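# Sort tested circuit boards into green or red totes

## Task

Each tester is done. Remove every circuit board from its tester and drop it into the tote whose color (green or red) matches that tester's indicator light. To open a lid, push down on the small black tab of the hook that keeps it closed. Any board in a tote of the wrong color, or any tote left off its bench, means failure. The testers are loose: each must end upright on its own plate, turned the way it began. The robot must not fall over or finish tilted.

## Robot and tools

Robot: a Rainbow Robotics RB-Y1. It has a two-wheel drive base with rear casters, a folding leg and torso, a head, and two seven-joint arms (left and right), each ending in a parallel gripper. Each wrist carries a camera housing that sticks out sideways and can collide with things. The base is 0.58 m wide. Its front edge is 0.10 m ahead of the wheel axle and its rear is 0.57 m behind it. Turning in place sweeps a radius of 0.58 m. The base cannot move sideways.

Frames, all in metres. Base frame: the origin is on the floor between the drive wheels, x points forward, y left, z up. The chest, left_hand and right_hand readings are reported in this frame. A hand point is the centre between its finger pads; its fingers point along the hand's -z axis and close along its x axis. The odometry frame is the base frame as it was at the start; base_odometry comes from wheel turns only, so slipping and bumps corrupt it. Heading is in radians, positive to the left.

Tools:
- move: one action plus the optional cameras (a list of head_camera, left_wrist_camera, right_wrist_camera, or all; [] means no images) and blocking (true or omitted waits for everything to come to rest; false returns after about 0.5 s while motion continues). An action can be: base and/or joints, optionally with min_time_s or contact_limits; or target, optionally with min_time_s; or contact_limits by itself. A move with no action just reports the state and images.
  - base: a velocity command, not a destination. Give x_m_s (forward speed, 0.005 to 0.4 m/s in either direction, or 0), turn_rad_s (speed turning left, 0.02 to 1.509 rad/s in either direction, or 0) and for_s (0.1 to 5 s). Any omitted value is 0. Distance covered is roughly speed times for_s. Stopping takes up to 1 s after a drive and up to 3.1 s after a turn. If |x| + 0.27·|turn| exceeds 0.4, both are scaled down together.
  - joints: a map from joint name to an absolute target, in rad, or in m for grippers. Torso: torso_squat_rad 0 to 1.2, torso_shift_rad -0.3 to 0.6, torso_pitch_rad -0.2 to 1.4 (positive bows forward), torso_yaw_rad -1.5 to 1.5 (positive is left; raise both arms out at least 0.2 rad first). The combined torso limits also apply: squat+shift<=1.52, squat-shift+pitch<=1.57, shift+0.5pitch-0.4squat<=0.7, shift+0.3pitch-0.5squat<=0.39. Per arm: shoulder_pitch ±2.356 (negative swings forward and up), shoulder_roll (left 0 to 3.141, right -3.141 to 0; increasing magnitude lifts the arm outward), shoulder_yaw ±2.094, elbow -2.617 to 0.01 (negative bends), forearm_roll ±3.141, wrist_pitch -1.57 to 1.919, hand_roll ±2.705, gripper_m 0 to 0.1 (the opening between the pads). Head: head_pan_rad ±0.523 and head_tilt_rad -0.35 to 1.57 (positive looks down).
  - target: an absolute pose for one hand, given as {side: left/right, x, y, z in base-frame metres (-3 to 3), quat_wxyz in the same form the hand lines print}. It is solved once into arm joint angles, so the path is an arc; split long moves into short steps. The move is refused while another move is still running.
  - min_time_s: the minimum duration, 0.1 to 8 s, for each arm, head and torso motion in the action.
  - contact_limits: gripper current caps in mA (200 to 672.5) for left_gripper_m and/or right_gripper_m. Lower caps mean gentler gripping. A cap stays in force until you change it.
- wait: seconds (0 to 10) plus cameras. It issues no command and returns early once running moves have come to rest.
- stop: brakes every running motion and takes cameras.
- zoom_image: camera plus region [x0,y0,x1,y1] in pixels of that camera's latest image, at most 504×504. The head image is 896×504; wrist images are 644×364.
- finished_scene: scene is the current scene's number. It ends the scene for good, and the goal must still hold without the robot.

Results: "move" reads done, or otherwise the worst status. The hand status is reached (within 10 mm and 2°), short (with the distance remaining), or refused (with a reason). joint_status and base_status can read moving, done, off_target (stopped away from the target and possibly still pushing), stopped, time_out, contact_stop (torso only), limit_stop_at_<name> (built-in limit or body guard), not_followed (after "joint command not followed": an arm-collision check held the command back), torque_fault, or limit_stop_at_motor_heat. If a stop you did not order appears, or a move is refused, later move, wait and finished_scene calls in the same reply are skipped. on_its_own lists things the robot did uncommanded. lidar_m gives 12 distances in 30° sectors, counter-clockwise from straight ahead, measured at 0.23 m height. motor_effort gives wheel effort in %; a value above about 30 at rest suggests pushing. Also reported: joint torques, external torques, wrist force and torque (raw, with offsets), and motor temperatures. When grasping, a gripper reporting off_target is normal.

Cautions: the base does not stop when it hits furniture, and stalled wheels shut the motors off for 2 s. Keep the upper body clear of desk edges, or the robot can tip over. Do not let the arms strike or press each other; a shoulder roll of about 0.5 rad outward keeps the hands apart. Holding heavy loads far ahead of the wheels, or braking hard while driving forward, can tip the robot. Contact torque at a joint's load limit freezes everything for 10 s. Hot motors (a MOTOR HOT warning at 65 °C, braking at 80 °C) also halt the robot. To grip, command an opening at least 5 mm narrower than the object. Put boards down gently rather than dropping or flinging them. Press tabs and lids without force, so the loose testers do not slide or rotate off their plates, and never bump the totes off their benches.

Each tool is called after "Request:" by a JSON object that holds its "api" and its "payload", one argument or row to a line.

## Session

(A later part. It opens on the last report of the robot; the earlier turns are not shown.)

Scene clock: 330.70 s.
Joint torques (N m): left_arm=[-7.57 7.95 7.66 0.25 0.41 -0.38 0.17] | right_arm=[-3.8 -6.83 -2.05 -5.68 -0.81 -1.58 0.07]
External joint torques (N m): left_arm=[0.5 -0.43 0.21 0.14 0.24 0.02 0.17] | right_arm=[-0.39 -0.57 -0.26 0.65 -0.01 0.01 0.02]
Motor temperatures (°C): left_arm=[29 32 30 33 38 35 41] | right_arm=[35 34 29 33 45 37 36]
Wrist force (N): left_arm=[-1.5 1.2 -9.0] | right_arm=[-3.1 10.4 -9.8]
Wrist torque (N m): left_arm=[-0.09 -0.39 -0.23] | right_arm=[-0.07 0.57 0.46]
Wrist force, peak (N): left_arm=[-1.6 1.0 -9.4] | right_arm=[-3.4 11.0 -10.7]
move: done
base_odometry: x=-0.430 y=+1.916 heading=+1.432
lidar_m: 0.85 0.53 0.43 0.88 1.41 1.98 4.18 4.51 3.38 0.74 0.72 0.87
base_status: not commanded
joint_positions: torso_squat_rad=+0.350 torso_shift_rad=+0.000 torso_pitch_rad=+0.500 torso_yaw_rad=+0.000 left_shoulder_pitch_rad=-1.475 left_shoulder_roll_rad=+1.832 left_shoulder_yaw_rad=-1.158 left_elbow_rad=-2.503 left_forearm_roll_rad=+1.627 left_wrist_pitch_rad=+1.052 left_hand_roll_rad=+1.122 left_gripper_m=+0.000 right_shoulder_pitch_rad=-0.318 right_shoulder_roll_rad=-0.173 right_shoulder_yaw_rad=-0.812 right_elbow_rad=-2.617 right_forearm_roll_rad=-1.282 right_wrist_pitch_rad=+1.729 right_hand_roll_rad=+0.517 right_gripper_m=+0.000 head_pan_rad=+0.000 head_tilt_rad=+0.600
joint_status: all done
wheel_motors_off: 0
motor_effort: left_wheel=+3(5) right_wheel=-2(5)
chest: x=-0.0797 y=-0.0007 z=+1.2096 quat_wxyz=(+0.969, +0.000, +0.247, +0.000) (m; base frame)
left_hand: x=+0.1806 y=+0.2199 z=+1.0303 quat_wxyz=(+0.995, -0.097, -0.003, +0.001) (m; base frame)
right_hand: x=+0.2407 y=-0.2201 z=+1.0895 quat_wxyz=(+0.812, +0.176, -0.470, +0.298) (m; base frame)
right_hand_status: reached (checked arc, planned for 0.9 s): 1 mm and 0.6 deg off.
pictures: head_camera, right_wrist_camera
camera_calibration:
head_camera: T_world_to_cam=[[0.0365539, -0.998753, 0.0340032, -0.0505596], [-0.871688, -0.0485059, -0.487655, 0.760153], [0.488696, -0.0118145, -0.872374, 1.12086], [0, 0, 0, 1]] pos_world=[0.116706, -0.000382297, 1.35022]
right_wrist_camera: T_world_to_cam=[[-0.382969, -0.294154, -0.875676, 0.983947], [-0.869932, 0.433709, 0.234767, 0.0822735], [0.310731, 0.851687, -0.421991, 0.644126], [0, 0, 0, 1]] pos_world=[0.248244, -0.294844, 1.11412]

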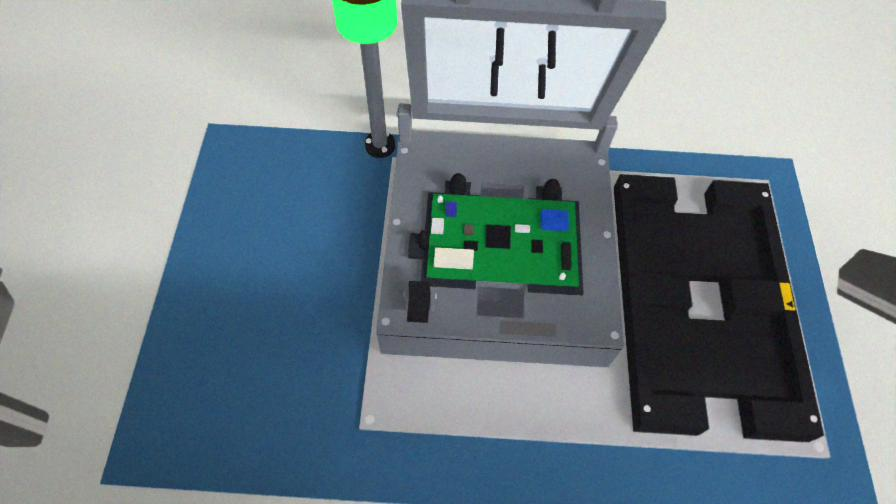

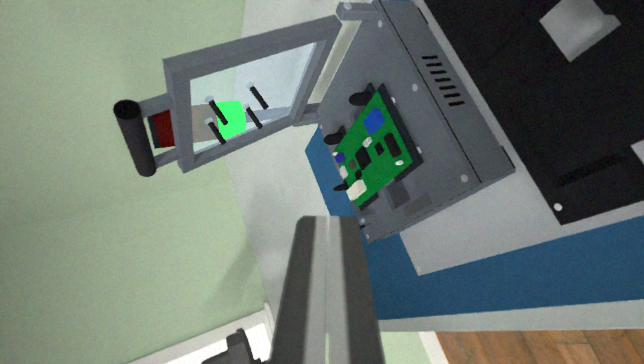

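Request:
{"api": "move", "payload": {
  "target": {"side": "right", "x": 0.28, "y": -0.2, "z": 1.11, "quat_wxyz": [1, 0, 0, 0]},
  "cameras": []
}}

Request:
{"api": "move", "payload": {
  "joints": {"right_gripper_m": 0.095},
  "cameras": ["right_wrist_camera"]
}}

Request:
{"api": "move", "payload": {
  "target": {"side": "right", "x": 0.3615, "y": -0.0475, "z": 1.06, "quat_wxyz": [1, 0, 0, 0]}
}}

Request:
{"api": "zoom_image", "payload": {
  "camera": "right_wrist_camera",
  "region": [120, 60, 520, 364]
}}

Scene clock: 360.57 s.
Joint torques (N m): left_arm=[-7.67 7.73 7.73 0.31 0.42 -0.36 0.19] | right_arm=[-14.25 -9 -8.7 -0.09 -0.13 -0.16 0.41]
External joint torques (N m): left_arm=[0.41 -0.64 0.27 0.2 0.25 0.04 0.19] | right_arm=[2.03 1.04 0.97 0.2 -0.35 -0.16 0.41]
Motor temperatures (°C): left_arm=[29 32 30 33 38 35 41] | right_arm=[35 34 29 33 45 37 36]
Wrist force (N): left_arm=[-1.6 1.1 -9.1] | right_arm=[2.0 10.8 -13.0]
Wrist torque (N m): left_arm=[-0.08 -0.38 -0.20] | right_arm=[-0.07 0.83 0.55]
Wrist force, peak (N): left_arm=[-1.7 1.2 -9.4] | right_arm=[2.5 10.7 -13.4]
move: done
base_odometry: x=-0.430 y=+1.916 heading=+1.432
lidar_m: 0.85 0.53 0.43 0.88 1.42 1.98 4.18 4.50 3.39 0.74 0.73 0.88
base_status: not commanded
joint_positions: torso_squat_rad=+0.350 torso_shift_rad=+0.000 torso_pitch_rad=+0.500 torso_yaw_rad=+0.000 left_shoulder_pitch_rad=-1.475 left_shoulder_roll_rad=+1.832 left_shoulder_yaw_rad=-1.158 left_elbow_rad=-2.503 left_forearm_roll_rad=+1.627 left_wrist_pitch_rad=+1.052 left_hand_roll_rad=+1.122 left_gripper_m=+0.000 right_shoulder_pitch_rad=-1.446 right_shoulder_roll_rad=-1.232 right_shoulder_yaw_rad=+0.548 right_elbow_rad=-2.060 right_forearm_roll_rad=-1.600 right_wrist_pitch_rad=+1.919 right_hand_roll_rad=-1.180 right_gripper_m=+0.000 head_pan_rad=+0.000 head_tilt_rad=+0.600
joint_status: all done
wheel_motors_off: 0
motor_effort: left_wheel=+3(4) right_wheel=-2(4)
chest: x=-0.0797 y=-0.0007 z=+1.2096 quat_wxyz=(+0.969, +0.000, +0.247, +0.000) (m; base frame)
left_hand: x=+0.1806 y=+0.2199 z=+1.0303 quat_wxyz=(+0.995, -0.097, -0.003, +0.001) (m; base frame)
right_hand: x=+0.2801 y=-0.2002 z=+1.1102 quat_wxyz=(+1.000, +0.001, -0.001, +0.000) (m; base frame)
right_hand_status: reached (checked arc, planned for 1.7 s): 0 mm and 0.1 deg off.
pictures: none
No camera images: "cameras" was empty.

Scene clock: 362.20 s.
Joint torques (N m): left_arm=[-7.56 7.79 7.7 0.31 0.32 -0.37 0.28] | right_arm=[-14.51 -8.78 -8.72 0 -0.01 -0.13 0.42]
External joint torques (N m): left_arm=[0.52 -0.58 0.25 0.2 0.15 0.03 0.29] | right_arm=[1.77 1.26 0.94 0.29 -0.23 -0.12 0.42]
Motor temperatures (°C): left_arm=[29 32 30 33 38 35 41] | right_arm=[35 34 29 33 45 37 36]
Wrist force (N): left_arm=[-1.6 1.2 -9.0] | right_arm=[2.1 10.6 -13.4]
Wrist torque (N m): left_arm=[-0.09 -0.41 -0.22] | right_arm=[-0.05 0.83 0.53]
Wrist force, peak (N): left_arm=[-1.6 1.2 -9.4] | right_arm=[2.4 10.9 -13.3]
move: done
base_odometry: x=-0.430 y=+1.916 heading=+1.432
lidar_m: 0.85 0.53 0.43 0.87 1.42 1.99 4.18 4.51 3.39 0.74 0.73 0.88
base_status: not commanded
joint_positions: torso_squat_rad=+0.350 torso_shift_rad=+0.000 torso_pitch_rad=+0.500 torso_yaw_rad=+0.000 left_shoulder_pitch_rad=-1.475 left_shoulder_roll_rad=+1.832 left_shoulder_yaw_rad=-1.158 left_elbow_rad=-2.503 left_forearm_roll_rad=+1.627 left_wrist_pitch_rad=+1.052 left_hand_roll_rad=+1.122 left_gripper_m=+0.000 right_shoulder_pitch_rad=-1.446 right_shoulder_roll_rad=-1.232 right_shoulder_yaw_rad=+0.548 right_elbow_rad=-2.060 right_forearm_roll_rad=-1.600 right_wrist_pitch_rad=+1.919 right_hand_roll_rad=-1.180 right_gripper_m=+0.095 head_pan_rad=+0.000 head_tilt_rad=+0.600
joint_status: all done
wheel_motors_off: 0
motor_effort: left_wheel=+4(5) right_wheel=-2(3)
chest: x=-0.0797 y=-0.0007 z=+1.2096 quat_wxyz=(+0.969, +0.000, +0.247, +0.000) (m; base frame)
left_hand: x=+0.1806 y=+0.2199 z=+1.0303 quat_wxyz=(+0.995, -0.097, -0.003, +0.001) (m; base frame)
right_hand: x=+0.2801 y=-0.2002 z=+1.1102 quat_wxyz=(+1.000, +0.001, -0.001, +0.000) (m; base frame)
pictures: right_wrist_camera
camera_calibration:
right_wrist_camera: T_world_to_cam=[[-0.999605, 0.0208471, -0.0188707, 0.307592], [0.0102711, 0.895411, 0.445121, -0.28462], [0.0261765, 0.444751, -0.895272, 1.14736], [0, 0, 0, 1]] pos_world=[0.28036, -0.261851, 1.15969]

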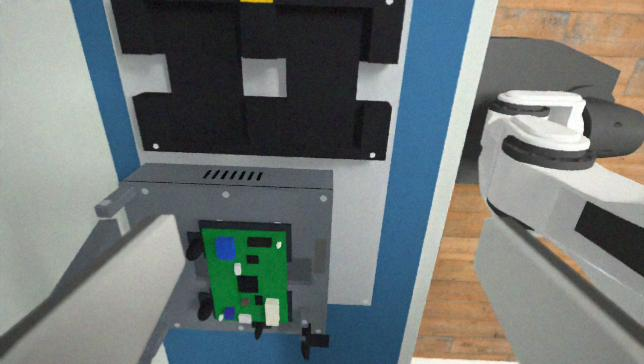

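Scene clock: 363.53 s.
Joint torques (N m): left_arm=[-7.74 7.78 7.55 0.29 0.35 -0.35 0.21] | right_arm=[-21.51 -7.92 -8.75 -1.54 0.47 -0.43 0.33]
External joint torques (N m): left_arm=[0.34 -0.6 0.1 0.18 0.18 0.04 0.21] | right_arm=[1.84 -0.97 0.78 1.25 0.25 -0.42 0.33]
Motor temperatures (°C): left_arm=[29 32 30 33 38 35 41] | right_arm=[35 34 29 33 45 37 36]
Wrist force (N): left_arm=[-1.6 1.3 -8.9] | right_arm=[-0.6 11.0 -13.2]
Wrist torque (N m): left_arm=[-0.09 -0.38 -0.21] | right_arm=[-0.04 0.80 0.57]
Wrist force, peak (N): left_arm=[-1.4 1.3 -9.3] | right_arm=[0.7 11.2 -13.5]
move: done
base_odometry: x=-0.430 y=+1.916 heading=+1.432
lidar_m: 0.84 0.53 0.43 0.88 1.43 1.98 4.17 4.51 3.38 0.73 0.73 0.88
base_status: not commanded
joint_positions: torso_squat_rad=+0.350 torso_shift_rad=+0.000 torso_pitch_rad=+0.500 torso_yaw_rad=+0.000 left_shoulder_pitch_rad=-1.475 left_shoulder_roll_rad=+1.832 left_shoulder_yaw_rad=-1.158 left_elbow_rad=-2.503 left_forearm_roll_rad=+1.627 left_wrist_pitch_rad=+1.052 left_hand_roll_rad=+1.122 left_gripper_m=+0.000 right_shoulder_pitch_rad=-1.735 right_shoulder_roll_rad=-0.665 right_shoulder_yaw_rad=+0.834 right_elbow_rad=-1.456 right_forearm_roll_rad=-1.294 right_wrist_pitch_rad=+1.857 right_hand_roll_rad=-1.129 right_gripper_m=+0.095 head_pan_rad=+0.000 head_tilt_rad=+0.600
joint_status: all done
wheel_motors_off: 0
motor_effort: left_wheel=+2(5) right_wheel=-3(4)
chest: x=-0.0797 y=-0.0007 z=+1.2096 quat_wxyz=(+0.969, +0.000, +0.247, +0.000) (m; base frame)
left_hand: x=+0.1806 y=+0.2200 z=+1.0303 quat_wxyz=(+0.995, -0.097, -0.003, +0.001) (m; base frame)
right_hand: x=+0.3614 y=-0.0473 z=+1.0601 quat_wxyz=(+1.000, +0.000, +0.000, +0.000) (m; base frame)
right_hand_status: reached (checked arc, planned for 0.9 s): 0 mm and 0.0 deg off.
pictures: head_camera, left_wrist_camera, right_wrist_camera
camera_calibration:
head_camera: T_world_to_cam=[[0.0366006, -0.998751, 0.0340168, -0.0505509], [-0.871705, -0.0485528, -0.487621, 0.760117], [0.488663, -0.0118054, -0.872393, 1.12087], [0, 0, 0, 1]] pos_world=[0.116719, -0.000349577, 1.35021]
left_wrist_camera: T_world_to_cam=[[0.999821, 0.0158573, -0.0103278, -0.174756], [0.018768, -0.76095, 0.648539, -0.469902], [0.00242511, -0.648617, -0.761111, 0.995418], [0, 0, 0, 1]] pos_world=[0.181129, 0.290844, 1.06057]
right_wrist_camera: T_world_to_cam=[[-0.999654, 0.0198622, -0.0172566, 0.382971], [0.0101258, 0.895756, 0.444431, -0.399235], [0.0242851, 0.444103, -0.895647, 1.03341], [0, 0, 0, 1]] pos_world=[0.361785, -0.108931, 1.10961]

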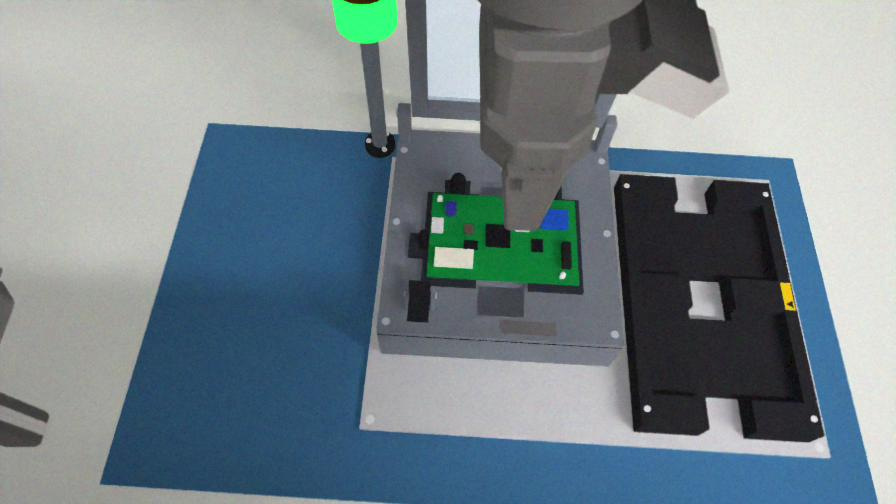

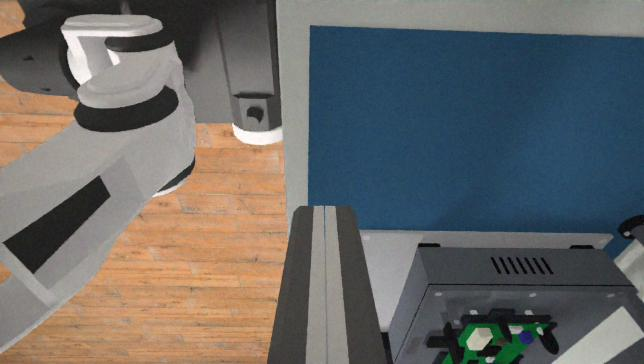

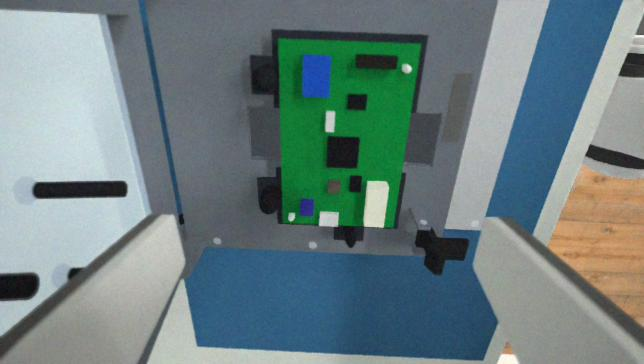

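Scaled by 1.260 from the camera's 644x364 image, which has a finer 1265x715 frame.

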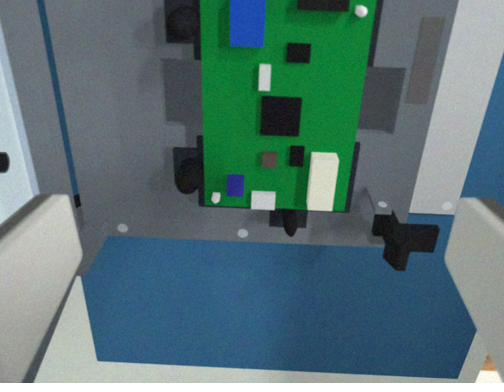

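Request:
{"api": "move", "payload": {
  "target": {"side": "right", "x": 0.355, "y": -0.051, "z": 1.0, "quat_wxyz": [1, 0, 0, 0]},
  "cameras": ["head_camera", "right_wrist_camera"]
}}

Request:
{"api": "zoom_image", "payload": {
  "camera": "right_wrist_camera",
  "region": [100, 60, 600, 364]
}}

Request:
{"api": "zoom_image", "payload": {
  "camera": "head_camera",
  "region": [370, 150, 650, 350]
}}

Scene clock: 376.73 s.
Joint torques (N m): left_arm=[-7.6 8.09 7.46 0.3 0.29 -0.38 0.25] | right_arm=[-21.83 -7.67 -9.54 -1.08 1.97 -0.91 -0.04]
External joint torques (N m): left_arm=[0.48 -0.29 0 0.18 0.12 0.02 0.25] | right_arm=[0.86 -1.05 0.08 2.26 1.74 -0.91 -0.04]
Motor temperatures (°C): left_arm=[29 32 30 33 38 35 41] | right_arm=[35 34 29 33 45 37 36]
Wrist force (N): left_arm=[-1.4 1.2 -9.4] | right_arm=[-8.9 10.5 -12.0]
Wrist torque (N m): left_arm=[-0.09 -0.37 -0.22] | right_arm=[-0.02 0.68 0.45]
Wrist force, peak (N): left_arm=[-1.7 1.3 -9.7] | right_arm=[-28.2 3.9 113.1]
move: done
base_odometry: x=-0.430 y=+1.916 heading=+1.432
lidar_m: 0.85 0.53 0.43 0.90 1.43 1.99 4.18 4.51 3.38 0.74 0.73 0.88
base_status: not commanded
joint_positions: torso_squat_rad=+0.350 torso_shift_rad=+0.000 torso_pitch_rad=+0.500 torso_yaw_rad=+0.000 left_shoulder_pitch_rad=-1.475 left_shoulder_roll_rad=+1.832 left_shoulder_yaw_rad=-1.158 left_elbow_rad=-2.503 left_forearm_roll_rad=+1.627 left_wrist_pitch_rad=+1.052 left_hand_roll_rad=+1.122 left_gripper_m=+0.000 right_shoulder_pitch_rad=-1.617 right_shoulder_roll_rad=-0.660 right_shoulder_yaw_rad=+0.890 right_elbow_rad=-1.489 right_forearm_roll_rad=-1.214 right_wrist_pitch_rad=+1.750 right_hand_roll_rad=-1.126 right_gripper_m=+0.095 head_pan_rad=+0.000 head_tilt_rad=+0.600
joint_status: all done
wheel_motors_off: 0
motor_effort: left_wheel=+2(39) right_wheel=+4(34)
chest: x=-0.0799 y=-0.0007 z=+1.2097 quat_wxyz=(+0.969, +0.000, +0.247, +0.000) (m; base frame)
left_hand: x=+0.1805 y=+0.2199 z=+1.0304 quat_wxyz=(+0.995, -0.097, -0.003, +0.001) (m; base frame)
right_hand: x=+0.3544 y=-0.0510 z=+1.0003 quat_wxyz=(+1.000, +0.000, +0.000, +0.000) (m; base frame)
right_hand_status: reached (checked arc, planned for 0.4 s): 1 mm and 0.1 deg off.
pictures: head_camera, right_wrist_camera
camera_calibration:
head_camera: T_world_to_cam=[[0.0365393, -0.998753, 0.034011, -0.0505608], [-0.871584, -0.0484995, -0.487841, 0.760263], [0.488882, -0.0118181, -0.87227, 1.12084], [0, 0, 0, 1]] pos_world=[0.116521, -0.000379157, 1.35028]
right_wrist_camera: T_world_to_cam=[[-0.999664, 0.0193232, -0.0172575, 0.37497], [0.0096511, 0.895921, 0.444109, -0.368755], [0.024043, 0.443793, -0.895807, 0.981941], [0, 0, 0, 1]] pos_world=[0.354794, -0.112649, 1.04987]

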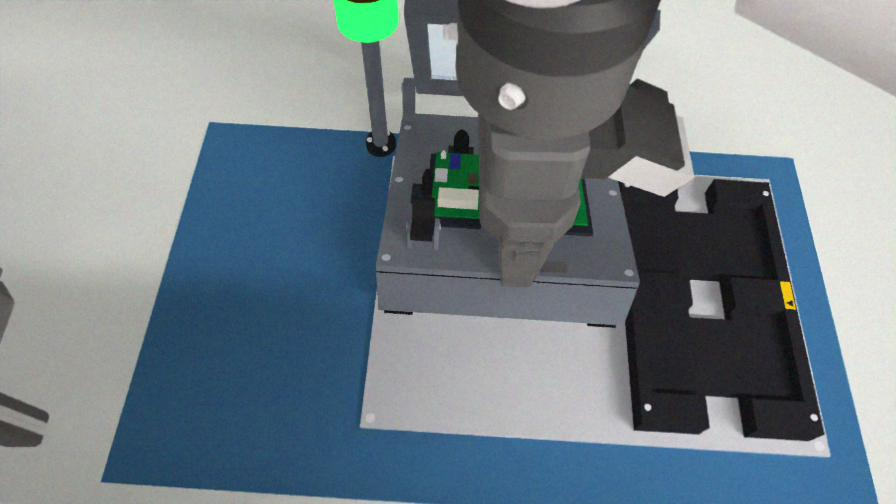

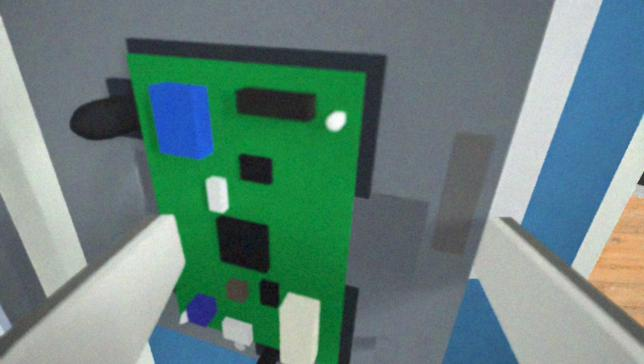

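Scaled by 1.008 from the camera's 644x364 image, which has a finer 1265x715 frame.

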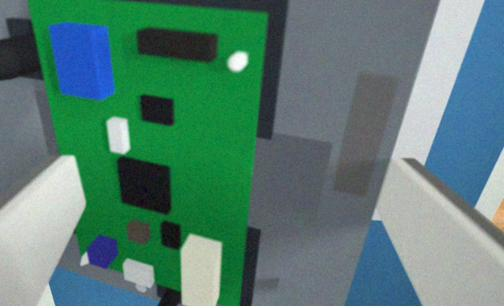

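Scaled by 1.800 from the camera's 896x504 image, which has a finer 1280x720 frame.

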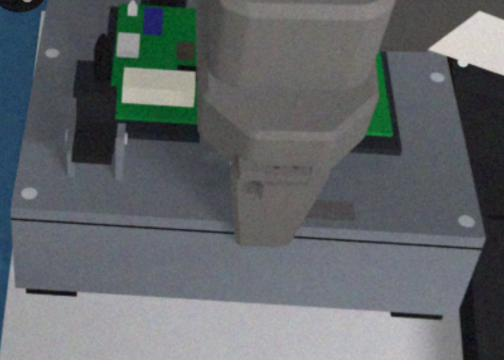

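Request:
{"api": "move", "payload": {

}}

Scene clock: 412.90 s.
Joint torques (N m): left_arm=[-7.46 8.03 7.51 0.28 0.38 -0.46 0.25] | right_arm=[-21.74 -7.98 -9.68 -1.07 2.02 -0.87 0.03]
External joint torques (N m): left_arm=[0.62 -0.35 0.05 0.17 0.21 -0.06 0.26] | right_arm=[0.97 -1.36 -0.06 2.27 1.78 -0.87 0.03]
Motor temperatures (°C): left_arm=[29 32 30 33 38 35 41] | right_arm=[36 34 29 33 45 37 36]
Wrist force (N): left_arm=[-1.5 1.2 -9.2] | right_arm=[-8.3 11.0 -13.9]
Wrist torque (N m): left_arm=[-0.08 -0.39 -0.22] | right_arm=[-0.01 0.69 0.45]
Wrist force, peak (N): left_arm=[-1.7 1.3 -9.3] | right_arm=[-7.1 11.4 -15.2]
base_odometry: x=-0.430 y=+1.916 heading=+1.432
lidar_m: 0.85 0.53 0.42 0.88 1.42 1.99 4.18 4.51 3.38 0.74 0.73 0.88
base_status: not commanded
joint_positions: torso_squat_rad=+0.350 torso_shift_rad=+0.000 torso_pitch_rad=+0.500 torso_yaw_rad=+0.000 left_shoulder_pitch_rad=-1.475 left_shoulder_roll_rad=+1.832 left_shoulder_yaw_rad=-1.158 left_elbow_rad=-2.503 left_forearm_roll_rad=+1.627 left_wrist_pitch_rad=+1.052 left_hand_roll_rad=+1.122 left_gripper_m=+0.000 right_shoulder_pitch_rad=-1.617 right_shoulder_roll_rad=-0.660 right_shoulder_yaw_rad=+0.890 right_elbow_rad=-1.489 right_forearm_roll_rad=-1.214 right_wrist_pitch_rad=+1.750 right_hand_roll_rad=-1.126 right_gripper_m=+0.095 head_pan_rad=+0.000 head_tilt_rad=+0.600
joint_status: all done
wheel_motors_off: 0
motor_effort: left_wheel=+1(39) right_wheel=+5(34)
chest: x=-0.0799 y=-0.0007 z=+1.2097 quat_wxyz=(+0.969, +0.000, +0.247, +0.000) (m; base frame)
left_hand: x=+0.1805 y=+0.2199 z=+1.0304 quat_wxyz=(+0.995, -0.097, -0.003, +0.001) (m; base frame)
right_hand: x=+0.3544 y=-0.0510 z=+1.0003 quat_wxyz=(+1.000, +0.000, +0.000, +0.000) (m; base frame)
right_hand_status: reached (checked arc, planned for 0.4 s): 1 mm and 0.1 deg off.
pictures: head_camera, left_wrist_camera, right_wrist_camera
camera_calibration:
head_camera: T_world_to_cam=[[0.0365394, -0.998753, 0.034011, -0.0505607], [-0.871585, -0.0484996, -0.48784, 0.760263], [0.488881, -0.0118181, -0.87227, 1.12084], [0, 0, 0, 1]] pos_world=[0.116521, -0.000378987, 1.35028]
left_wrist_camera: T_world_to_cam=[[0.999826, 0.015741, -0.0100382, -0.174927], [0.0184915, -0.760938, 0.648562, -0.469984], [0.00257053, -0.648634, -0.761096, 0.995429], [0, 0, 0, 1]] pos_world=[0.181028, 0.290794, 1.06067]
right_wrist_camera: T_world_to_cam=[[-0.999664, 0.0193232, -0.0172496, 0.374961], [0.00965474, 0.895924, 0.444102, -0.368746], [0.0240358, 0.443786, -0.89581, 0.981944], [0, 0, 0, 1]] pos_world=[0.354793, -0.112651, 1.04986]

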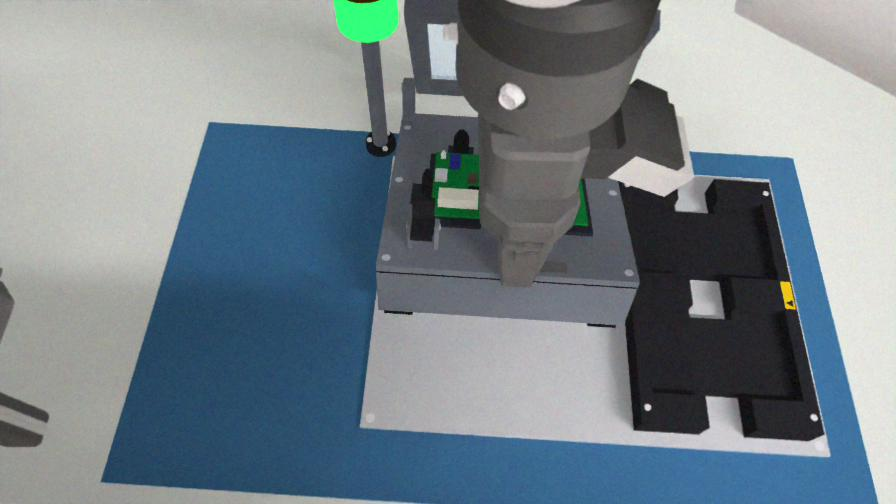

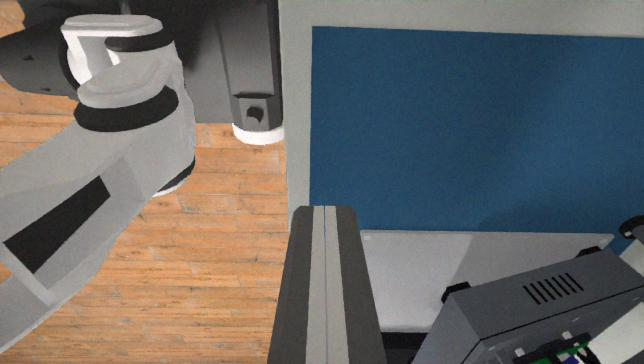

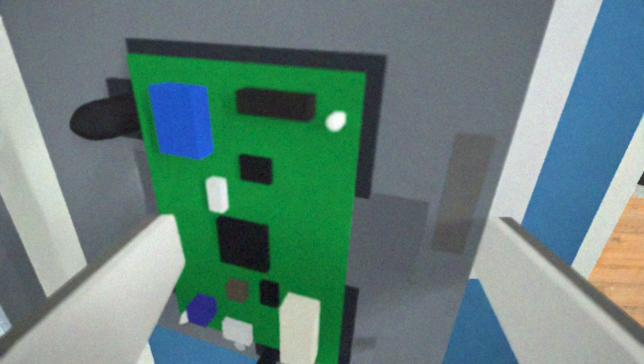

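Request:
{"api": "move", "payload": {
  "target": {"side":"right","x":0.350,"y":-0.051,"z":1.03,"quat_wxyz":[1,0,0,0]},
  "min_time_s": 2,
  "cameras": ["head_camera"]
}}

Request:
{"api": "move", "payload": {
  "target": {"side":"right","x":0.340,"y":-0.051,"z":1.08,"quat_wxyz":[1,0,0,0]},
  "min_time_s": 2
}}

Request:
{"api": "move", "payload": {
  "target": {"side":"right","x":0.26,"y":-0.2,"z":1.11,"quat_wxyz":[1,0,0,0]},
  "cameras": ["head_camera"]
}}

Scene clock: 448.10 s.
Joint torques (N m): left_arm=[-7.7 7.91 7.3 0.29 0.38 -0.39 0.17] | right_arm=[-21.71 -10.82 -10.59 -2.25 0.18 1.27 -0.66]
External joint torques (N m): left_arm=[0.37 -0.47 -0.16 0.18 0.21 0.01 0.17] | right_arm=[0.97 -4.1 -0.88 0.78 -0.05 1.27 -0.66]
Motor temperatures (°C): left_arm=[29 32 30 33 38 35 41] | right_arm=[36 34 29 33 45 37 36]
Wrist force (N): left_arm=[-1.6 1.5 -9.0] | right_arm=[2.4 15.9 -13.9]
Wrist torque (N m): left_arm=[-0.11 -0.39 -0.21] | right_arm=[-0.19 0.90 0.85]
Wrist force, peak (N): left_arm=[-1.7 1.2 -9.4] | right_arm=[4.9 11.3 -27.9]
move: done
base_odometry: x=-0.430 y=+1.916 heading=+1.432
lidar_m: 0.84 0.53 0.43 0.88 1.42 1.98 4.18 4.51 3.37 0.74 0.74 0.88
base_status: not commanded
joint_positions: torso_squat_rad=+0.350 torso_shift_rad=+0.000 torso_pitch_rad=+0.500 torso_yaw_rad=+0.000 left_shoulder_pitch_rad=-1.475 left_shoulder_roll_rad=+1.832 left_shoulder_yaw_rad=-1.158 left_elbow_rad=-2.503 left_forearm_roll_rad=+1.627 left_wrist_pitch_rad=+1.052 left_hand_roll_rad=+1.122 left_gripper_m=+0.000 right_shoulder_pitch_rad=-1.659 right_shoulder_roll_rad=-0.678 right_shoulder_yaw_rad=+0.858 right_elbow_rad=-1.528 right_forearm_roll_rad=-1.260 right_wrist_pitch_rad=+1.812 right_hand_roll_rad=-1.159 right_gripper_m=+0.095 head_pan_rad=+0.000 head_tilt_rad=+0.600
joint_status: all done
wheel_motors_off: 0
motor_effort: left_wheel=+1(3) right_wheel=+3(6)
chest: x=-0.0797 y=-0.0007 z=+1.2096 quat_wxyz=(+0.969, +0.000, +0.247, +0.000) (m; base frame)
left_hand: x=+0.1807 y=+0.2200 z=+1.0302 quat_wxyz=(+0.995, -0.097, -0.003, +0.001) (m; base frame)
right_hand: x=+0.3499 y=-0.0504 z=+1.0297 quat_wxyz=(+1.000, +0.000, +0.000, +0.001) (m; base frame)
right_hand_status: reached (checked arc, planned for 2.0 s): 1 mm and 0.1 deg off.
pictures: head_camera
camera_calibration:
head_camera: T_world_to_cam=[[0.036616, -0.99875, 0.0340151, -0.0505429], [-0.871783, -0.0485636, -0.487479, 0.760003], [0.488521, -0.0118043, -0.872472, 1.1209], [0, 0, 0, 1]] pos_world=[0.116827, -0.000339892, 1.35016]

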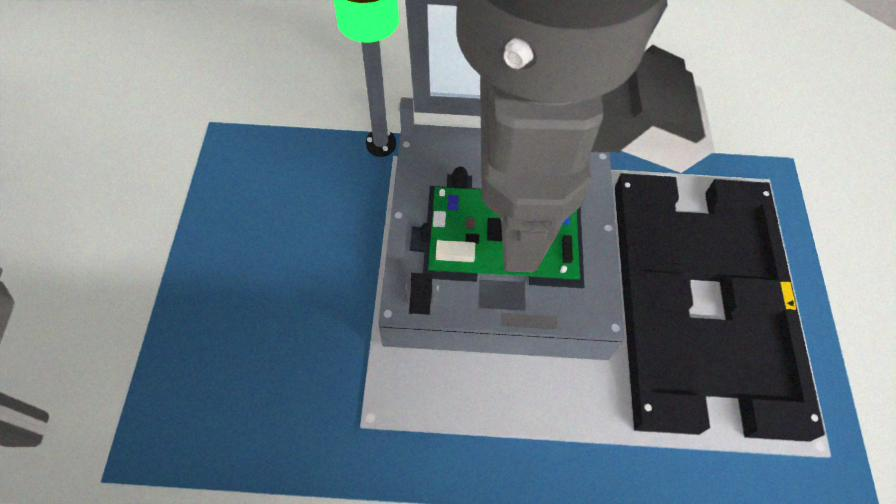

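Scene clock: 450.43 s.
Joint torques (N m): left_arm=[-7.66 8.01 7.48 0.36 0.35 -0.39 0.23] | right_arm=[-22.07 -8.17 -10.64 -2.65 -0.36 0.23 -0.41]
External joint torques (N m): left_arm=[0.41 -0.37 0.03 0.25 0.17 0.01 0.23] | right_arm=[0.47 -1.35 -0.93 -0.23 -0.58 0.23 -0.41]
Motor temperatures (°C): left_arm=[29 32 30 33 38 35 41] | right_arm=[37 34 29 33 45 37 36]
Wrist force (N): left_arm=[-1.8 1.1 -9.2] | right_arm=[2.5 10.3 -13.5]
Wrist torque (N m): left_arm=[-0.08 -0.40 -0.21] | right_arm=[0.01 0.87 0.51]
Wrist force, peak (N): left_arm=[-1.7 1.2 -9.4] | right_arm=[2.8 19.1 -14.8]
move: done
base_odometry: x=-0.430 y=+1.916 heading=+1.432
lidar_m: 0.85 0.53 0.42 0.89 1.42 1.99 4.17 4.50 3.38 0.74 0.74 0.88
base_status: not commanded
joint_positions: torso_squat_rad=+0.350 torso_shift_rad=+0.000 torso_pitch_rad=+0.500 torso_yaw_rad=+0.000 left_shoulder_pitch_rad=-1.475 left_shoulder_roll_rad=+1.832 left_shoulder_yaw_rad=-1.158 left_elbow_rad=-2.503 left_forearm_roll_rad=+1.627 left_wrist_pitch_rad=+1.052 left_hand_roll_rad=+1.122 left_gripper_m=+0.000 right_shoulder_pitch_rad=-1.733 right_shoulder_roll_rad=-0.703 right_shoulder_yaw_rad=+0.801 right_elbow_rad=-1.581 right_forearm_roll_rad=-1.344 right_wrist_pitch_rad=+1.914 right_hand_roll_rad=-1.219 right_gripper_m=+0.095 head_pan_rad=+0.000 head_tilt_rad=+0.600
joint_status: all done
wheel_motors_off: 0
motor_effort: left_wheel=+2(3) right_wheel=+3(5)
chest: x=-0.0797 y=-0.0007 z=+1.2096 quat_wxyz=(+0.969, +0.000, +0.247, +0.000) (m; base frame)
left_hand: x=+0.1806 y=+0.2200 z=+1.0302 quat_wxyz=(+0.995, -0.097, -0.003, +0.001) (m; base frame)
right_hand: x=+0.3400 y=-0.0509 z=+1.0798 quat_wxyz=(+1.000, +0.000, +0.000, +0.000) (m; base frame)
right_hand_status: reached (checked arc, planned for 2.0 s): 0 mm and 0.0 deg off.
pictures: head_camera, left_wrist_camera, right_wrist_camera
camera_calibration:
head_camera: T_world_to_cam=[[0.0366331, -0.99875, 0.0340056, -0.0505318], [-0.871767, -0.0485742, -0.487506, 0.760027], [0.488549, -0.0117861, -0.872457, 1.12089], [0, 0, 0, 1]] pos_world=[0.116808, -0.00034002, 1.35017]
left_wrist_camera: T_world_to_cam=[[0.999821, 0.0158215, -0.0104207, -0.174698], [0.0188009, -0.76093, 0.648561, -0.469918], [0.0023318, -0.64864, -0.761091, 0.995385], [0, 0, 0, 1]] pos_world=[0.181181, 0.290836, 1.06053]
right_wrist_camera: T_world_to_cam=[[-0.999665, 0.0196898, -0.0167873, 0.361452], [0.0101934, 0.896008, 0.443922, -0.404039], [0.0237823, 0.443602, -0.895908, 1.0536], [0, 0, 0, 1]] pos_world=[0.340393, -0.112475, 1.12936]

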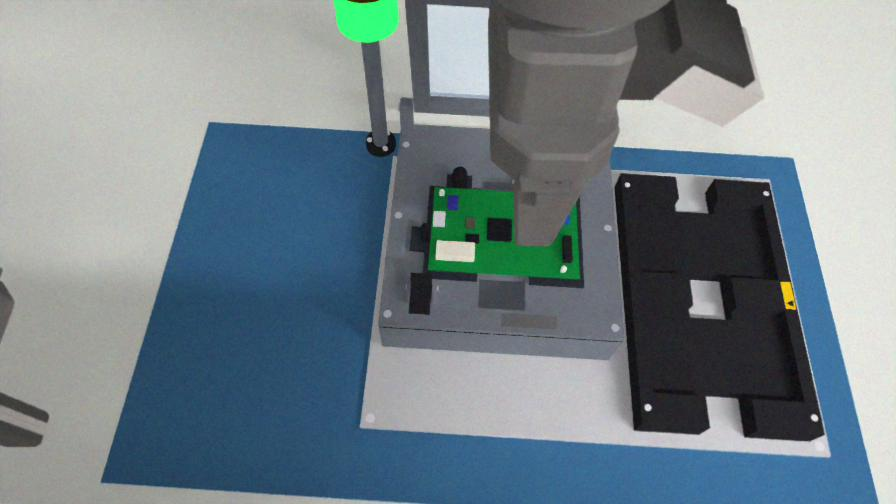

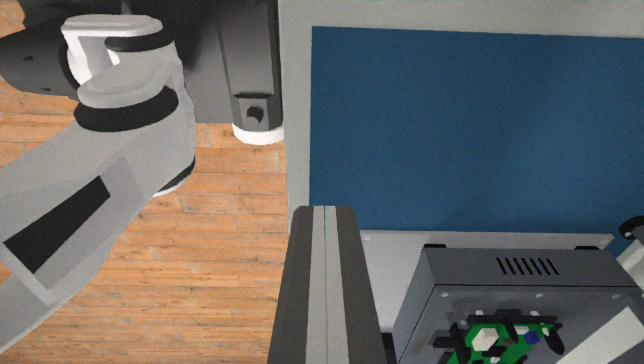

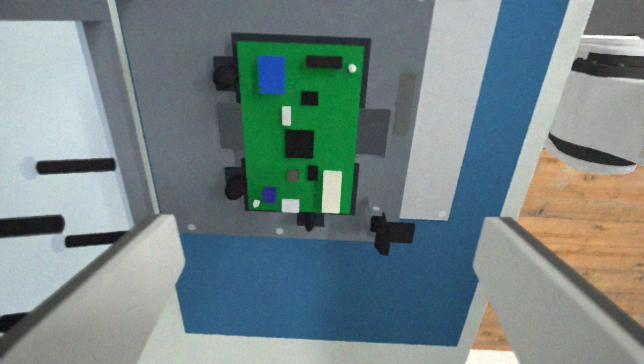

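Scene clock: 451.83 s.
Joint torques (N m): left_arm=[-7.58 7.9 7.42 0.24 0.36 -0.4 0.17] | right_arm=[-13.58 -8.49 -10.27 0.63 0.14 -0.22 -0.32]
External joint torques (N m): left_arm=[0.49 -0.48 -0.03 0.13 0.19 0 0.17] | right_arm=[1.58 0.81 -0.54 -0.12 -0.09 -0.23 -0.32]
Motor temperatures (°C): left_arm=[29 32 30 33 38 35 41] | right_arm=[36 34 29 33 45 37 36]
Wrist force (N): left_arm=[-1.6 1.0 -9.0] | right_arm=[2.3 10.8 -13.1]
Wrist torque (N m): left_arm=[-0.06 -0.39 -0.21] | right_arm=[-0.05 0.86 0.56]
Wrist force, peak (N): left_arm=[-1.9 1.3 -9.3] | right_arm=[2.1 10.9 -14.0]
move: done
base_odometry: x=-0.430 y=+1.916 heading=+1.432
lidar_m: 0.84 0.53 0.43 0.89 1.43 1.98 4.18 4.50 3.38 0.73 0.73 0.87
base_status: not commanded
joint_positions: torso_squat_rad=+0.350 torso_shift_rad=+0.000 torso_pitch_rad=+0.500 torso_yaw_rad=+0.000 left_shoulder_pitch_rad=-1.475 left_shoulder_roll_rad=+1.832 left_shoulder_yaw_rad=-1.158 left_elbow_rad=-2.503 left_forearm_roll_rad=+1.627 left_wrist_pitch_rad=+1.052 left_hand_roll_rad=+1.122 left_gripper_m=+0.000 right_shoulder_pitch_rad=-1.547 right_shoulder_roll_rad=-1.361 right_shoulder_yaw_rad=+0.708 right_elbow_rad=-2.150 right_forearm_roll_rad=-1.693 right_wrist_pitch_rad=+1.784 right_hand_roll_rad=-1.232 right_gripper_m=+0.095 head_pan_rad=+0.000 head_tilt_rad=+0.600
joint_status: all done
wheel_motors_off: 0
motor_effort: left_wheel=+0(3) right_wheel=+1(4)
chest: x=-0.0797 y=-0.0007 z=+1.2096 quat_wxyz=(+0.969, +0.000, +0.247, +0.000) (m; base frame)
left_hand: x=+0.1806 y=+0.2199 z=+1.0303 quat_wxyz=(+0.995, -0.097, -0.003, +0.001) (m; base frame)
right_hand: x=+0.2600 y=-0.1998 z=+1.1101 quat_wxyz=(+1.000, -0.003, +0.000, +0.000) (m; base frame)
right_hand_status: reached (checked arc, planned for 1.0 s): 0 mm and 0.3 deg off.
pictures: head_camera
camera_calibration:
head_camera: T_world_to_cam=[[0.0365444, -0.998753, 0.0340266, -0.0505752], [-0.871713, -0.0485085, -0.48761, 0.760108], [0.488653, -0.011842, -0.872398, 1.12087], [0, 0, 0, 1]] pos_world=[0.116728, -0.000366992, 1.3502]

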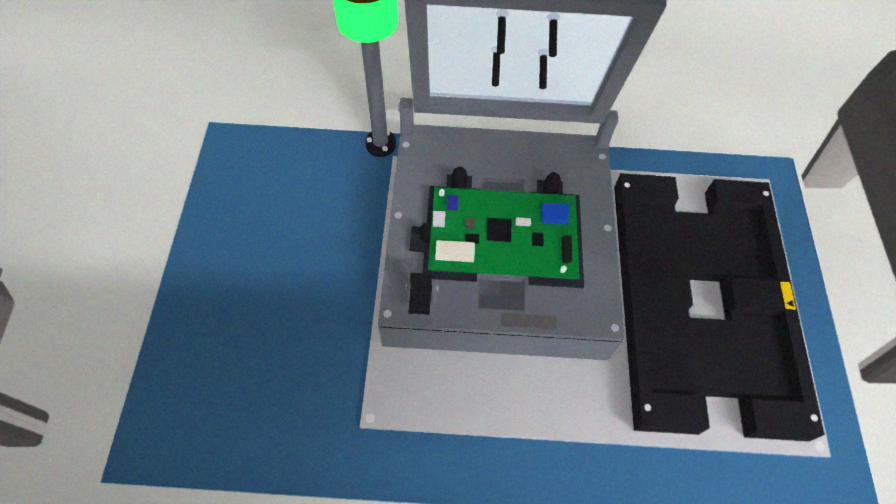

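Request:
{"api": "move", "payload": {
  "target": {"side":"right","x":0.30,"y":-0.1,"z":1.15,"quat_wxyz":[0.707,0,0,0.707]},
  "cameras": ["head_camera","left_wrist_camera"]
}}

Scene clock: 519.93 s.
Joint torques (N m): left_arm=[-7.59 8.08 7.49 0.39 0.36 -0.4 0.25] | right_arm=[-18.77 -6.27 -8.56 0.67 0.13 0.15 -0.39]
External joint torques (N m): left_arm=[0.48 -0.29 0.04 0.28 0.19 0 0.25] | right_arm=[1.38 0.78 1.53 0.45 -0.12 0.23 -0.39]
Motor temperatures (°C): left_arm=[29 32 30 33 38 35 41] | right_arm=[36 34 29 32 45 36 36]
Wrist force (N): left_arm=[-1.6 1.1 -8.9] | right_arm=[2.4 10.5 -13.0]
Wrist torque (N m): left_arm=[-0.08 -0.39 -0.22] | right_arm=[-0.02 0.87 0.57]
Wrist force, peak (N): left_arm=[-1.6 1.3 -9.4] | right_arm=[2.3 11.1 -13.2]
move: done
base_odometry: x=-0.430 y=+1.916 heading=+1.432
lidar_m: 0.85 0.53 0.43 0.88 1.42 1.99 4.18 4.51 3.39 0.74 0.73 0.88
base_status: not commanded
joint_positions: torso_squat_rad=+0.350 torso_shift_rad=+0.000 torso_pitch_rad=+0.500 torso_yaw_rad=+0.000 left_shoulder_pitch_rad=-1.475 left_shoulder_roll_rad=+1.832 left_shoulder_yaw_rad=-1.158 left_elbow_rad=-2.503 left_forearm_roll_rad=+1.627 left_wrist_pitch_rad=+1.052 left_hand_roll_rad=+1.122 left_gripper_m=+0.000 right_shoulder_pitch_rad=-1.863 right_shoulder_roll_rad=-0.981 right_shoulder_yaw_rad=+0.828 right_elbow_rad=-1.822 right_forearm_roll_rad=-1.661 right_wrist_pitch_rad=+1.919 right_hand_roll_rad=+0.229 right_gripper_m=+0.095 head_pan_rad=+0.000 head_tilt_rad=+0.600
joint_status: all done
wheel_motors_off: 0
motor_effort: left_wheel=+0(2) right_wheel=+1(4)
chest: x=-0.0797 y=-0.0007 z=+1.2096 quat_wxyz=(+0.969, +0.000, +0.247, +0.000) (m; base frame)
left_hand: x=+0.1806 y=+0.2199 z=+1.0303 quat_wxyz=(+0.995, -0.097, -0.003, +0.001) (m; base frame)
right_hand: x=+0.3001 y=-0.1000 z=+1.1502 quat_wxyz=(+0.707, +0.000, -0.001, +0.707) (m; base frame)
right_hand_status: reached (checked arc, planned for 1.3 s): 0 mm and 0.2 deg off.
pictures: head_camera, left_wrist_camera
camera_calibration:
head_camera: T_world_to_cam=[[0.0365727, -0.998752, 0.0340212, -0.0505631], [-0.87171, -0.0485305, -0.487613, 0.760116], [0.488656, -0.0118233, -0.872397, 1.12087], [0, 0, 0, 1]] pos_world=[0.116731, -0.000358894, 1.3502]
left_wrist_camera: T_world_to_cam=[[0.999823, 0.0157771, -0.0102918, -0.174798], [0.0186835, -0.760929, 0.648567, -0.469948], [0.00240112, -0.648644, -0.761088, 0.99539], [0, 0, 0, 1]] pos_world=[0.181157, 0.290814, 1.06057]

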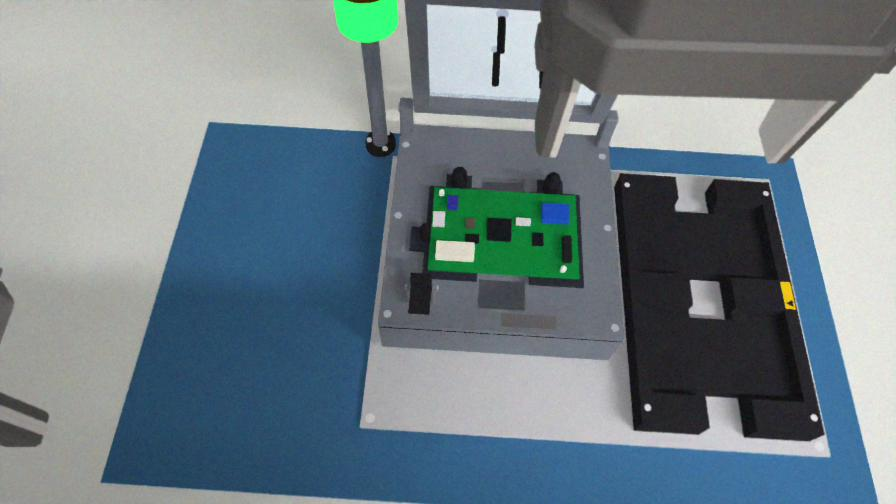

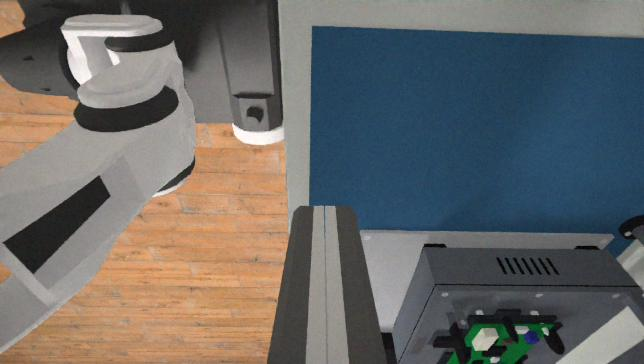

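Request:
{"api": "move", "payload": {
  "target": {"side":"right","x":0.315,"y":-0.0504,"z":1.1,"quat_wxyz":[0.99813,0,-0.06105,0]},
  "cameras": []
}}

Request:
{"api": "move", "payload": {
  "joints": {"right_gripper_m":0.1},
  "cameras": []
}}

Request:
{"api": "move", "payload": {
  "target": {"side":"right","x":0.330,"y":-0.0504,"z":1.05,"quat_wxyz":[0.99813,0,-0.06105,0]},
  "min_time_s": 1.5,
  "cameras": ["right_wrist_camera"]
}}

Request:
{"api": "move", "payload": {
  "target": {"side":"right","x":0.343,"y":-0.0504,"z":1.01,"quat_wxyz":[0.99813,0,-0.06105,0]},
  "min_time_s": 1.5,
  "cameras": ["head_camera","right_wrist_camera"]
}}

Scene clock: 543.73 s.
Joint torques (N m): left_arm=[-7.53 7.89 7.37 0.35 0.36 -0.4 0.19] | right_arm=[-18.16 -5.17 -9.48 -0.6 0.23 -0.14 0.36]
External joint torques (N m): left_arm=[0.54 -0.48 -0.08 0.24 0.19 0 0.19] | right_arm=[2.69 1.42 0.92 0.09 -0.22 -0.1 0.35]
Motor temperatures (°C): left_arm=[29 32 30 33 38 35 41] | right_arm=[36 34 29 32 45 36 36]
Wrist force (N): left_arm=[-1.6 1.2 -9.0] | right_arm=[1.5 10.5 -13.1]
Wrist torque (N m): left_arm=[-0.09 -0.39 -0.21] | right_arm=[-0.03 0.81 0.50]
Wrist force, peak (N): left_arm=[-1.6 1.0 -9.4] | right_arm=[1.0 11.5 -13.3]
move: done
base_odometry: x=-0.430 y=+1.916 heading=+1.432
lidar_m: 0.84 0.53 0.43 0.89 1.42 1.99 4.17 4.50 3.39 0.74 0.74 0.88
base_status: not commanded
joint_positions: torso_squat_rad=+0.350 torso_shift_rad=+0.000 torso_pitch_rad=+0.500 torso_yaw_rad=+0.000 left_shoulder_pitch_rad=-1.475 left_shoulder_roll_rad=+1.832 left_shoulder_yaw_rad=-1.158 left_elbow_rad=-2.503 left_forearm_roll_rad=+1.627 left_wrist_pitch_rad=+1.052 left_hand_roll_rad=+1.122 left_gripper_m=+0.000 right_shoulder_pitch_rad=-1.822 right_shoulder_roll_rad=-0.831 right_shoulder_yaw_rad=+0.921 right_elbow_rad=-1.834 right_forearm_roll_rad=-1.423 right_wrist_pitch_rad=+1.819 right_hand_roll_rad=-1.415 right_gripper_m=+0.095 head_pan_rad=+0.000 head_tilt_rad=+0.600
joint_status: all done
wheel_motors_off: 0
motor_effort: left_wheel=-1(2) right_wheel=+2(3)
chest: x=-0.0797 y=-0.0007 z=+1.2096 quat_wxyz=(+0.969, +0.000, +0.247, +0.000) (m; base frame)
left_hand: x=+0.1806 y=+0.2199 z=+1.0303 quat_wxyz=(+0.995, -0.097, -0.003, +0.001) (m; base frame)
right_hand: x=+0.3152 y=-0.0504 z=+1.1004 quat_wxyz=(+0.998, +0.001, -0.061, +0.001) (m; base frame)
right_hand_status: reached (checked arc, planned for 1.4 s): 0 mm and 0.2 deg off.
pictures: none
No camera images: "cameras" was empty.

Scene clock: 544.20 s.
Joint torques (N m): left_arm=[-7.69 8.19 7.17 0.24 0.37 -0.37 0.18] | right_arm=[-18.2 -5.58 -9.77 -0.66 0.28 -0.14 0.47]
External joint torques (N m): left_arm=[0.39 -0.19 -0.28 0.13 0.2 0.02 0.19] | right_arm=[2.66 1 0.64 0.03 -0.17 -0.1 0.46]
Motor temperatures (°C): left_arm=[29 32 30 33 38 35 41] | right_arm=[36 34 29 32 45 36 36]
Wrist force (N): left_arm=[-1.4 1.1 -9.2] | right_arm=[1.3 10.5 -13.3]
Wrist torque (N m): left_arm=[-0.07 -0.37 -0.21] | right_arm=[-0.01 0.81 0.52]
Wrist force, peak (N): left_arm=[-1.4 1.5 -9.4] | right_arm=[1.4 10.7 -13.3]
move: done
base_odometry: x=-0.430 y=+1.916 heading=+1.432
lidar_m: 0.85 0.54 0.43 0.88 1.41 1.99 4.18 4.51 3.38 0.74 0.74 0.89
base_status: not commanded
joint_positions: torso_squat_rad=+0.350 torso_shift_rad=+0.000 torso_pitch_rad=+0.500 torso_yaw_rad=+0.000 left_shoulder_pitch_rad=-1.475 left_shoulder_roll_rad=+1.832 left_shoulder_yaw_rad=-1.158 left_elbow_rad=-2.503 left_forearm_roll_rad=+1.627 left_wrist_pitch_rad=+1.052 left_hand_roll_rad=+1.122 left_gripper_m=+0.000 right_shoulder_pitch_rad=-1.822 right_shoulder_roll_rad=-0.831 right_shoulder_yaw_rad=+0.921 right_elbow_rad=-1.834 right_forearm_roll_rad=-1.423 right_wrist_pitch_rad=+1.819 right_hand_roll_rad=-1.415 right_gripper_m=+0.099 head_pan_rad=+0.000 head_tilt_rad=+0.600
joint_status: all done
wheel_motors_off: 0
motor_effort: left_wheel=-1(2) right_wheel=+2(3)
chest: x=-0.0797 y=-0.0007 z=+1.2096 quat_wxyz=(+0.969, +0.000, +0.247, +0.000) (m; base frame)
left_hand: x=+0.1806 y=+0.2199 z=+1.0303 quat_wxyz=(+0.995, -0.097, -0.003, +0.001) (m; base frame)
right_hand: x=+0.3152 y=-0.0504 z=+1.1004 quat_wxyz=(+0.998, +0.001, -0.061, +0.001) (m; base frame)
pictures: none
No camera images: "cameras" was empty.

Scene clock: 546.03 s.
Joint torques (N m): left_arm=[-7.51 8.01 7.42 0.29 0.36 -0.52 0.21] | right_arm=[-18.04 -4.04 -9.11 -0.46 0.5 -0.33 0.3]
External joint torques (N m): left_arm=[0.57 -0.36 -0.03 0.18 0.19 -0.12 0.22] | right_arm=[3.19 2.61 1.46 1.06 0.04 -0.28 0.3]
Motor temperatures (°C): left_arm=[29 32 30 33 38 35 41] | right_arm=[36 34 29 32 45 36 36]
Wrist force (N): left_arm=[-1.6 1.2 -9.1] | right_arm=[1.6 10.7 -12.9]
Wrist torque (N m): left_arm=[-0.10 -0.40 -0.22] | right_arm=[-0.05 0.82 0.53]
Wrist force, peak (N): left_arm=[-1.8 1.2 -9.3] | right_arm=[1.5 10.7 -13.1]
move: done
base_odometry: x=-0.430 y=+1.916 heading=+1.432
lidar_m: 0.84 0.53 0.43 0.89 1.42 1.98 4.18 4.51 3.38 0.74 0.73 0.88
base_status: not commanded
joint_positions: torso_squat_rad=+0.350 torso_shift_rad=+0.000 torso_pitch_rad=+0.500 torso_yaw_rad=+0.000 left_shoulder_pitch_rad=-1.475 left_shoulder_roll_rad=+1.832 left_shoulder_yaw_rad=-1.158 left_elbow_rad=-2.503 left_forearm_roll_rad=+1.627 left_wrist_pitch_rad=+1.052 left_hand_roll_rad=+1.122 left_gripper_m=+0.000 right_shoulder_pitch_rad=-1.739 right_shoulder_roll_rad=-0.807 right_shoulder_yaw_rad=+0.987 right_elbow_rad=-1.783 right_forearm_roll_rad=-1.312 right_wrist_pitch_rad=+1.724 right_hand_roll_rad=-1.360 right_gripper_m=+0.099 head_pan_rad=+0.000 head_tilt_rad=+0.600
joint_status: all done
wheel_motors_off: 0
motor_effort: left_wheel=-1(2) right_wheel=+2(3)
chest: x=-0.0797 y=-0.0007 z=+1.2096 quat_wxyz=(+0.969, +0.000, +0.247, +0.000) (m; base frame)
left_hand: x=+0.1806 y=+0.2199 z=+1.0303 quat_wxyz=(+0.995, -0.097, -0.003, +0.001) (m; base frame)
right_hand: x=+0.3300 y=-0.0507 z=+1.0505 quat_wxyz=(+0.998, +0.000, -0.062, +0.000) (m; base frame)
right_hand_status: reached (checked arc, planned for 1.5 s): 1 mm and 0.1 deg off.
pictures: right_wrist_camera
camera_calibration:
right_wrist_camera: T_world_to_cam=[[-0.989927, 0.0206144, -0.140071, 0.477344], [-0.0438968, 0.895899, 0.442084, -0.37128], [0.134603, 0.44378, -0.885969, 0.980483], [0, 0, 0, 1]] pos_world=[0.324262, -0.112329, 1.09968]

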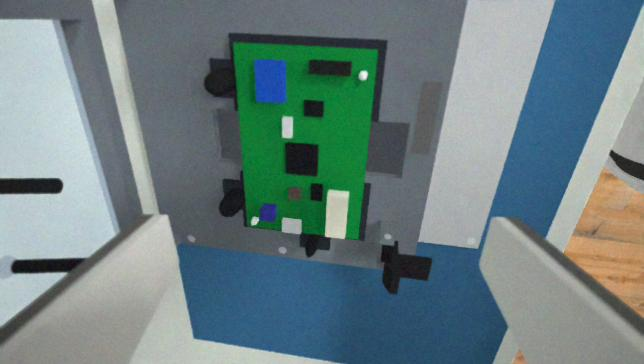

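Scene clock: 547.87 s.
Joint torques (N m): left_arm=[-7.45 7.96 7.51 0.28 0.33 -0.4 0.22] | right_arm=[-18.37 -3.92 -9.01 -1.02 0.54 -0.44 0.33]
External joint torques (N m): left_arm=[0.63 -0.41 0.05 0.17 0.16 0 0.22] | right_arm=[3.21 2.73 1.53 1.1 0.07 -0.37 0.33]
Motor temperatures (°C): left_arm=[29 32 30 33 38 35 41] | right_arm=[36 34 29 32 45 36 36]
Wrist force (N): left_arm=[-1.6 1.0 -9.0] | right_arm=[1.3 10.9 -13.2]
Wrist torque (N m): left_arm=[-0.06 -0.40 -0.21] | right_arm=[-0.07 0.78 0.52]
Wrist force, peak (N): left_arm=[-1.7 1.2 -9.3] | right_arm=[1.5 11.0 -13.4]
move: done
base_odometry: x=-0.430 y=+1.916 heading=+1.432
lidar_m: 0.85 0.52 0.43 0.89 1.42 1.98 4.17 4.50 3.38 0.73 0.73 0.88
base_status: not commanded
joint_positions: torso_squat_rad=+0.350 torso_shift_rad=+0.000 torso_pitch_rad=+0.500 torso_yaw_rad=+0.000 left_shoulder_pitch_rad=-1.475 left_shoulder_roll_rad=+1.832 left_shoulder_yaw_rad=-1.158 left_elbow_rad=-2.503 left_forearm_roll_rad=+1.627 left_wrist_pitch_rad=+1.052 left_hand_roll_rad=+1.122 left_gripper_m=+0.000 right_shoulder_pitch_rad=-1.682 right_shoulder_roll_rad=-0.776 right_shoulder_yaw_rad=+1.036 right_elbow_rad=-1.707 right_forearm_roll_rad=-1.234 right_wrist_pitch_rad=+1.642 right_hand_roll_rad=-1.305 right_gripper_m=+0.099 head_pan_rad=+0.000 head_tilt_rad=+0.600
joint_status: all done
wheel_motors_off: 0
motor_effort: left_wheel=+1(2) right_wheel=+0(3)
chest: x=-0.0797 y=-0.0007 z=+1.2096 quat_wxyz=(+0.969, +0.000, +0.247, +0.000) (m; base frame)
left_hand: x=+0.1806 y=+0.2199 z=+1.0303 quat_wxyz=(+0.995, -0.097, -0.003, +0.001) (m; base frame)
right_hand: x=+0.3431 y=-0.0506 z=+1.0105 quat_wxyz=(+0.998, +0.000, -0.062, +0.000) (m; base frame)
right_hand_status: reached (checked arc, planned for 1.5 s): 1 mm and 0.1 deg off.
pictures: head_camera, right_wrist_camera
camera_calibration:
head_camera: T_world_to_cam=[[0.0365747, -0.998752, 0.0340157, -0.0505572], [-0.871707, -0.0485297, -0.487619, 0.760121], [0.488661, -0.0118172, -0.872394, 1.12087], [0, 0, 0, 1]] pos_world=[0.116727, -0.000360146, 1.35021]
right_wrist_camera: T_world_to_cam=[[-0.989947, 0.0206492, -0.139926, 0.484575], [-0.0438194, 0.895838, 0.442215, -0.353274], [0.134482, 0.443901, -0.885927, 0.943218], [0, 0, 0, 1]] pos_world=[0.337378, -0.112225, 1.05965]

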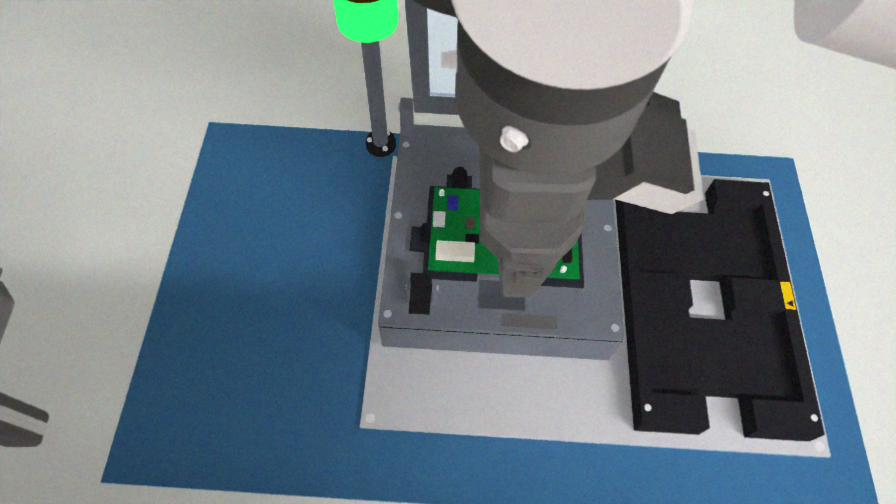

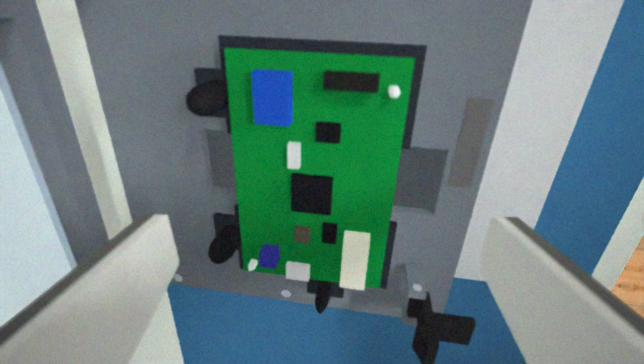

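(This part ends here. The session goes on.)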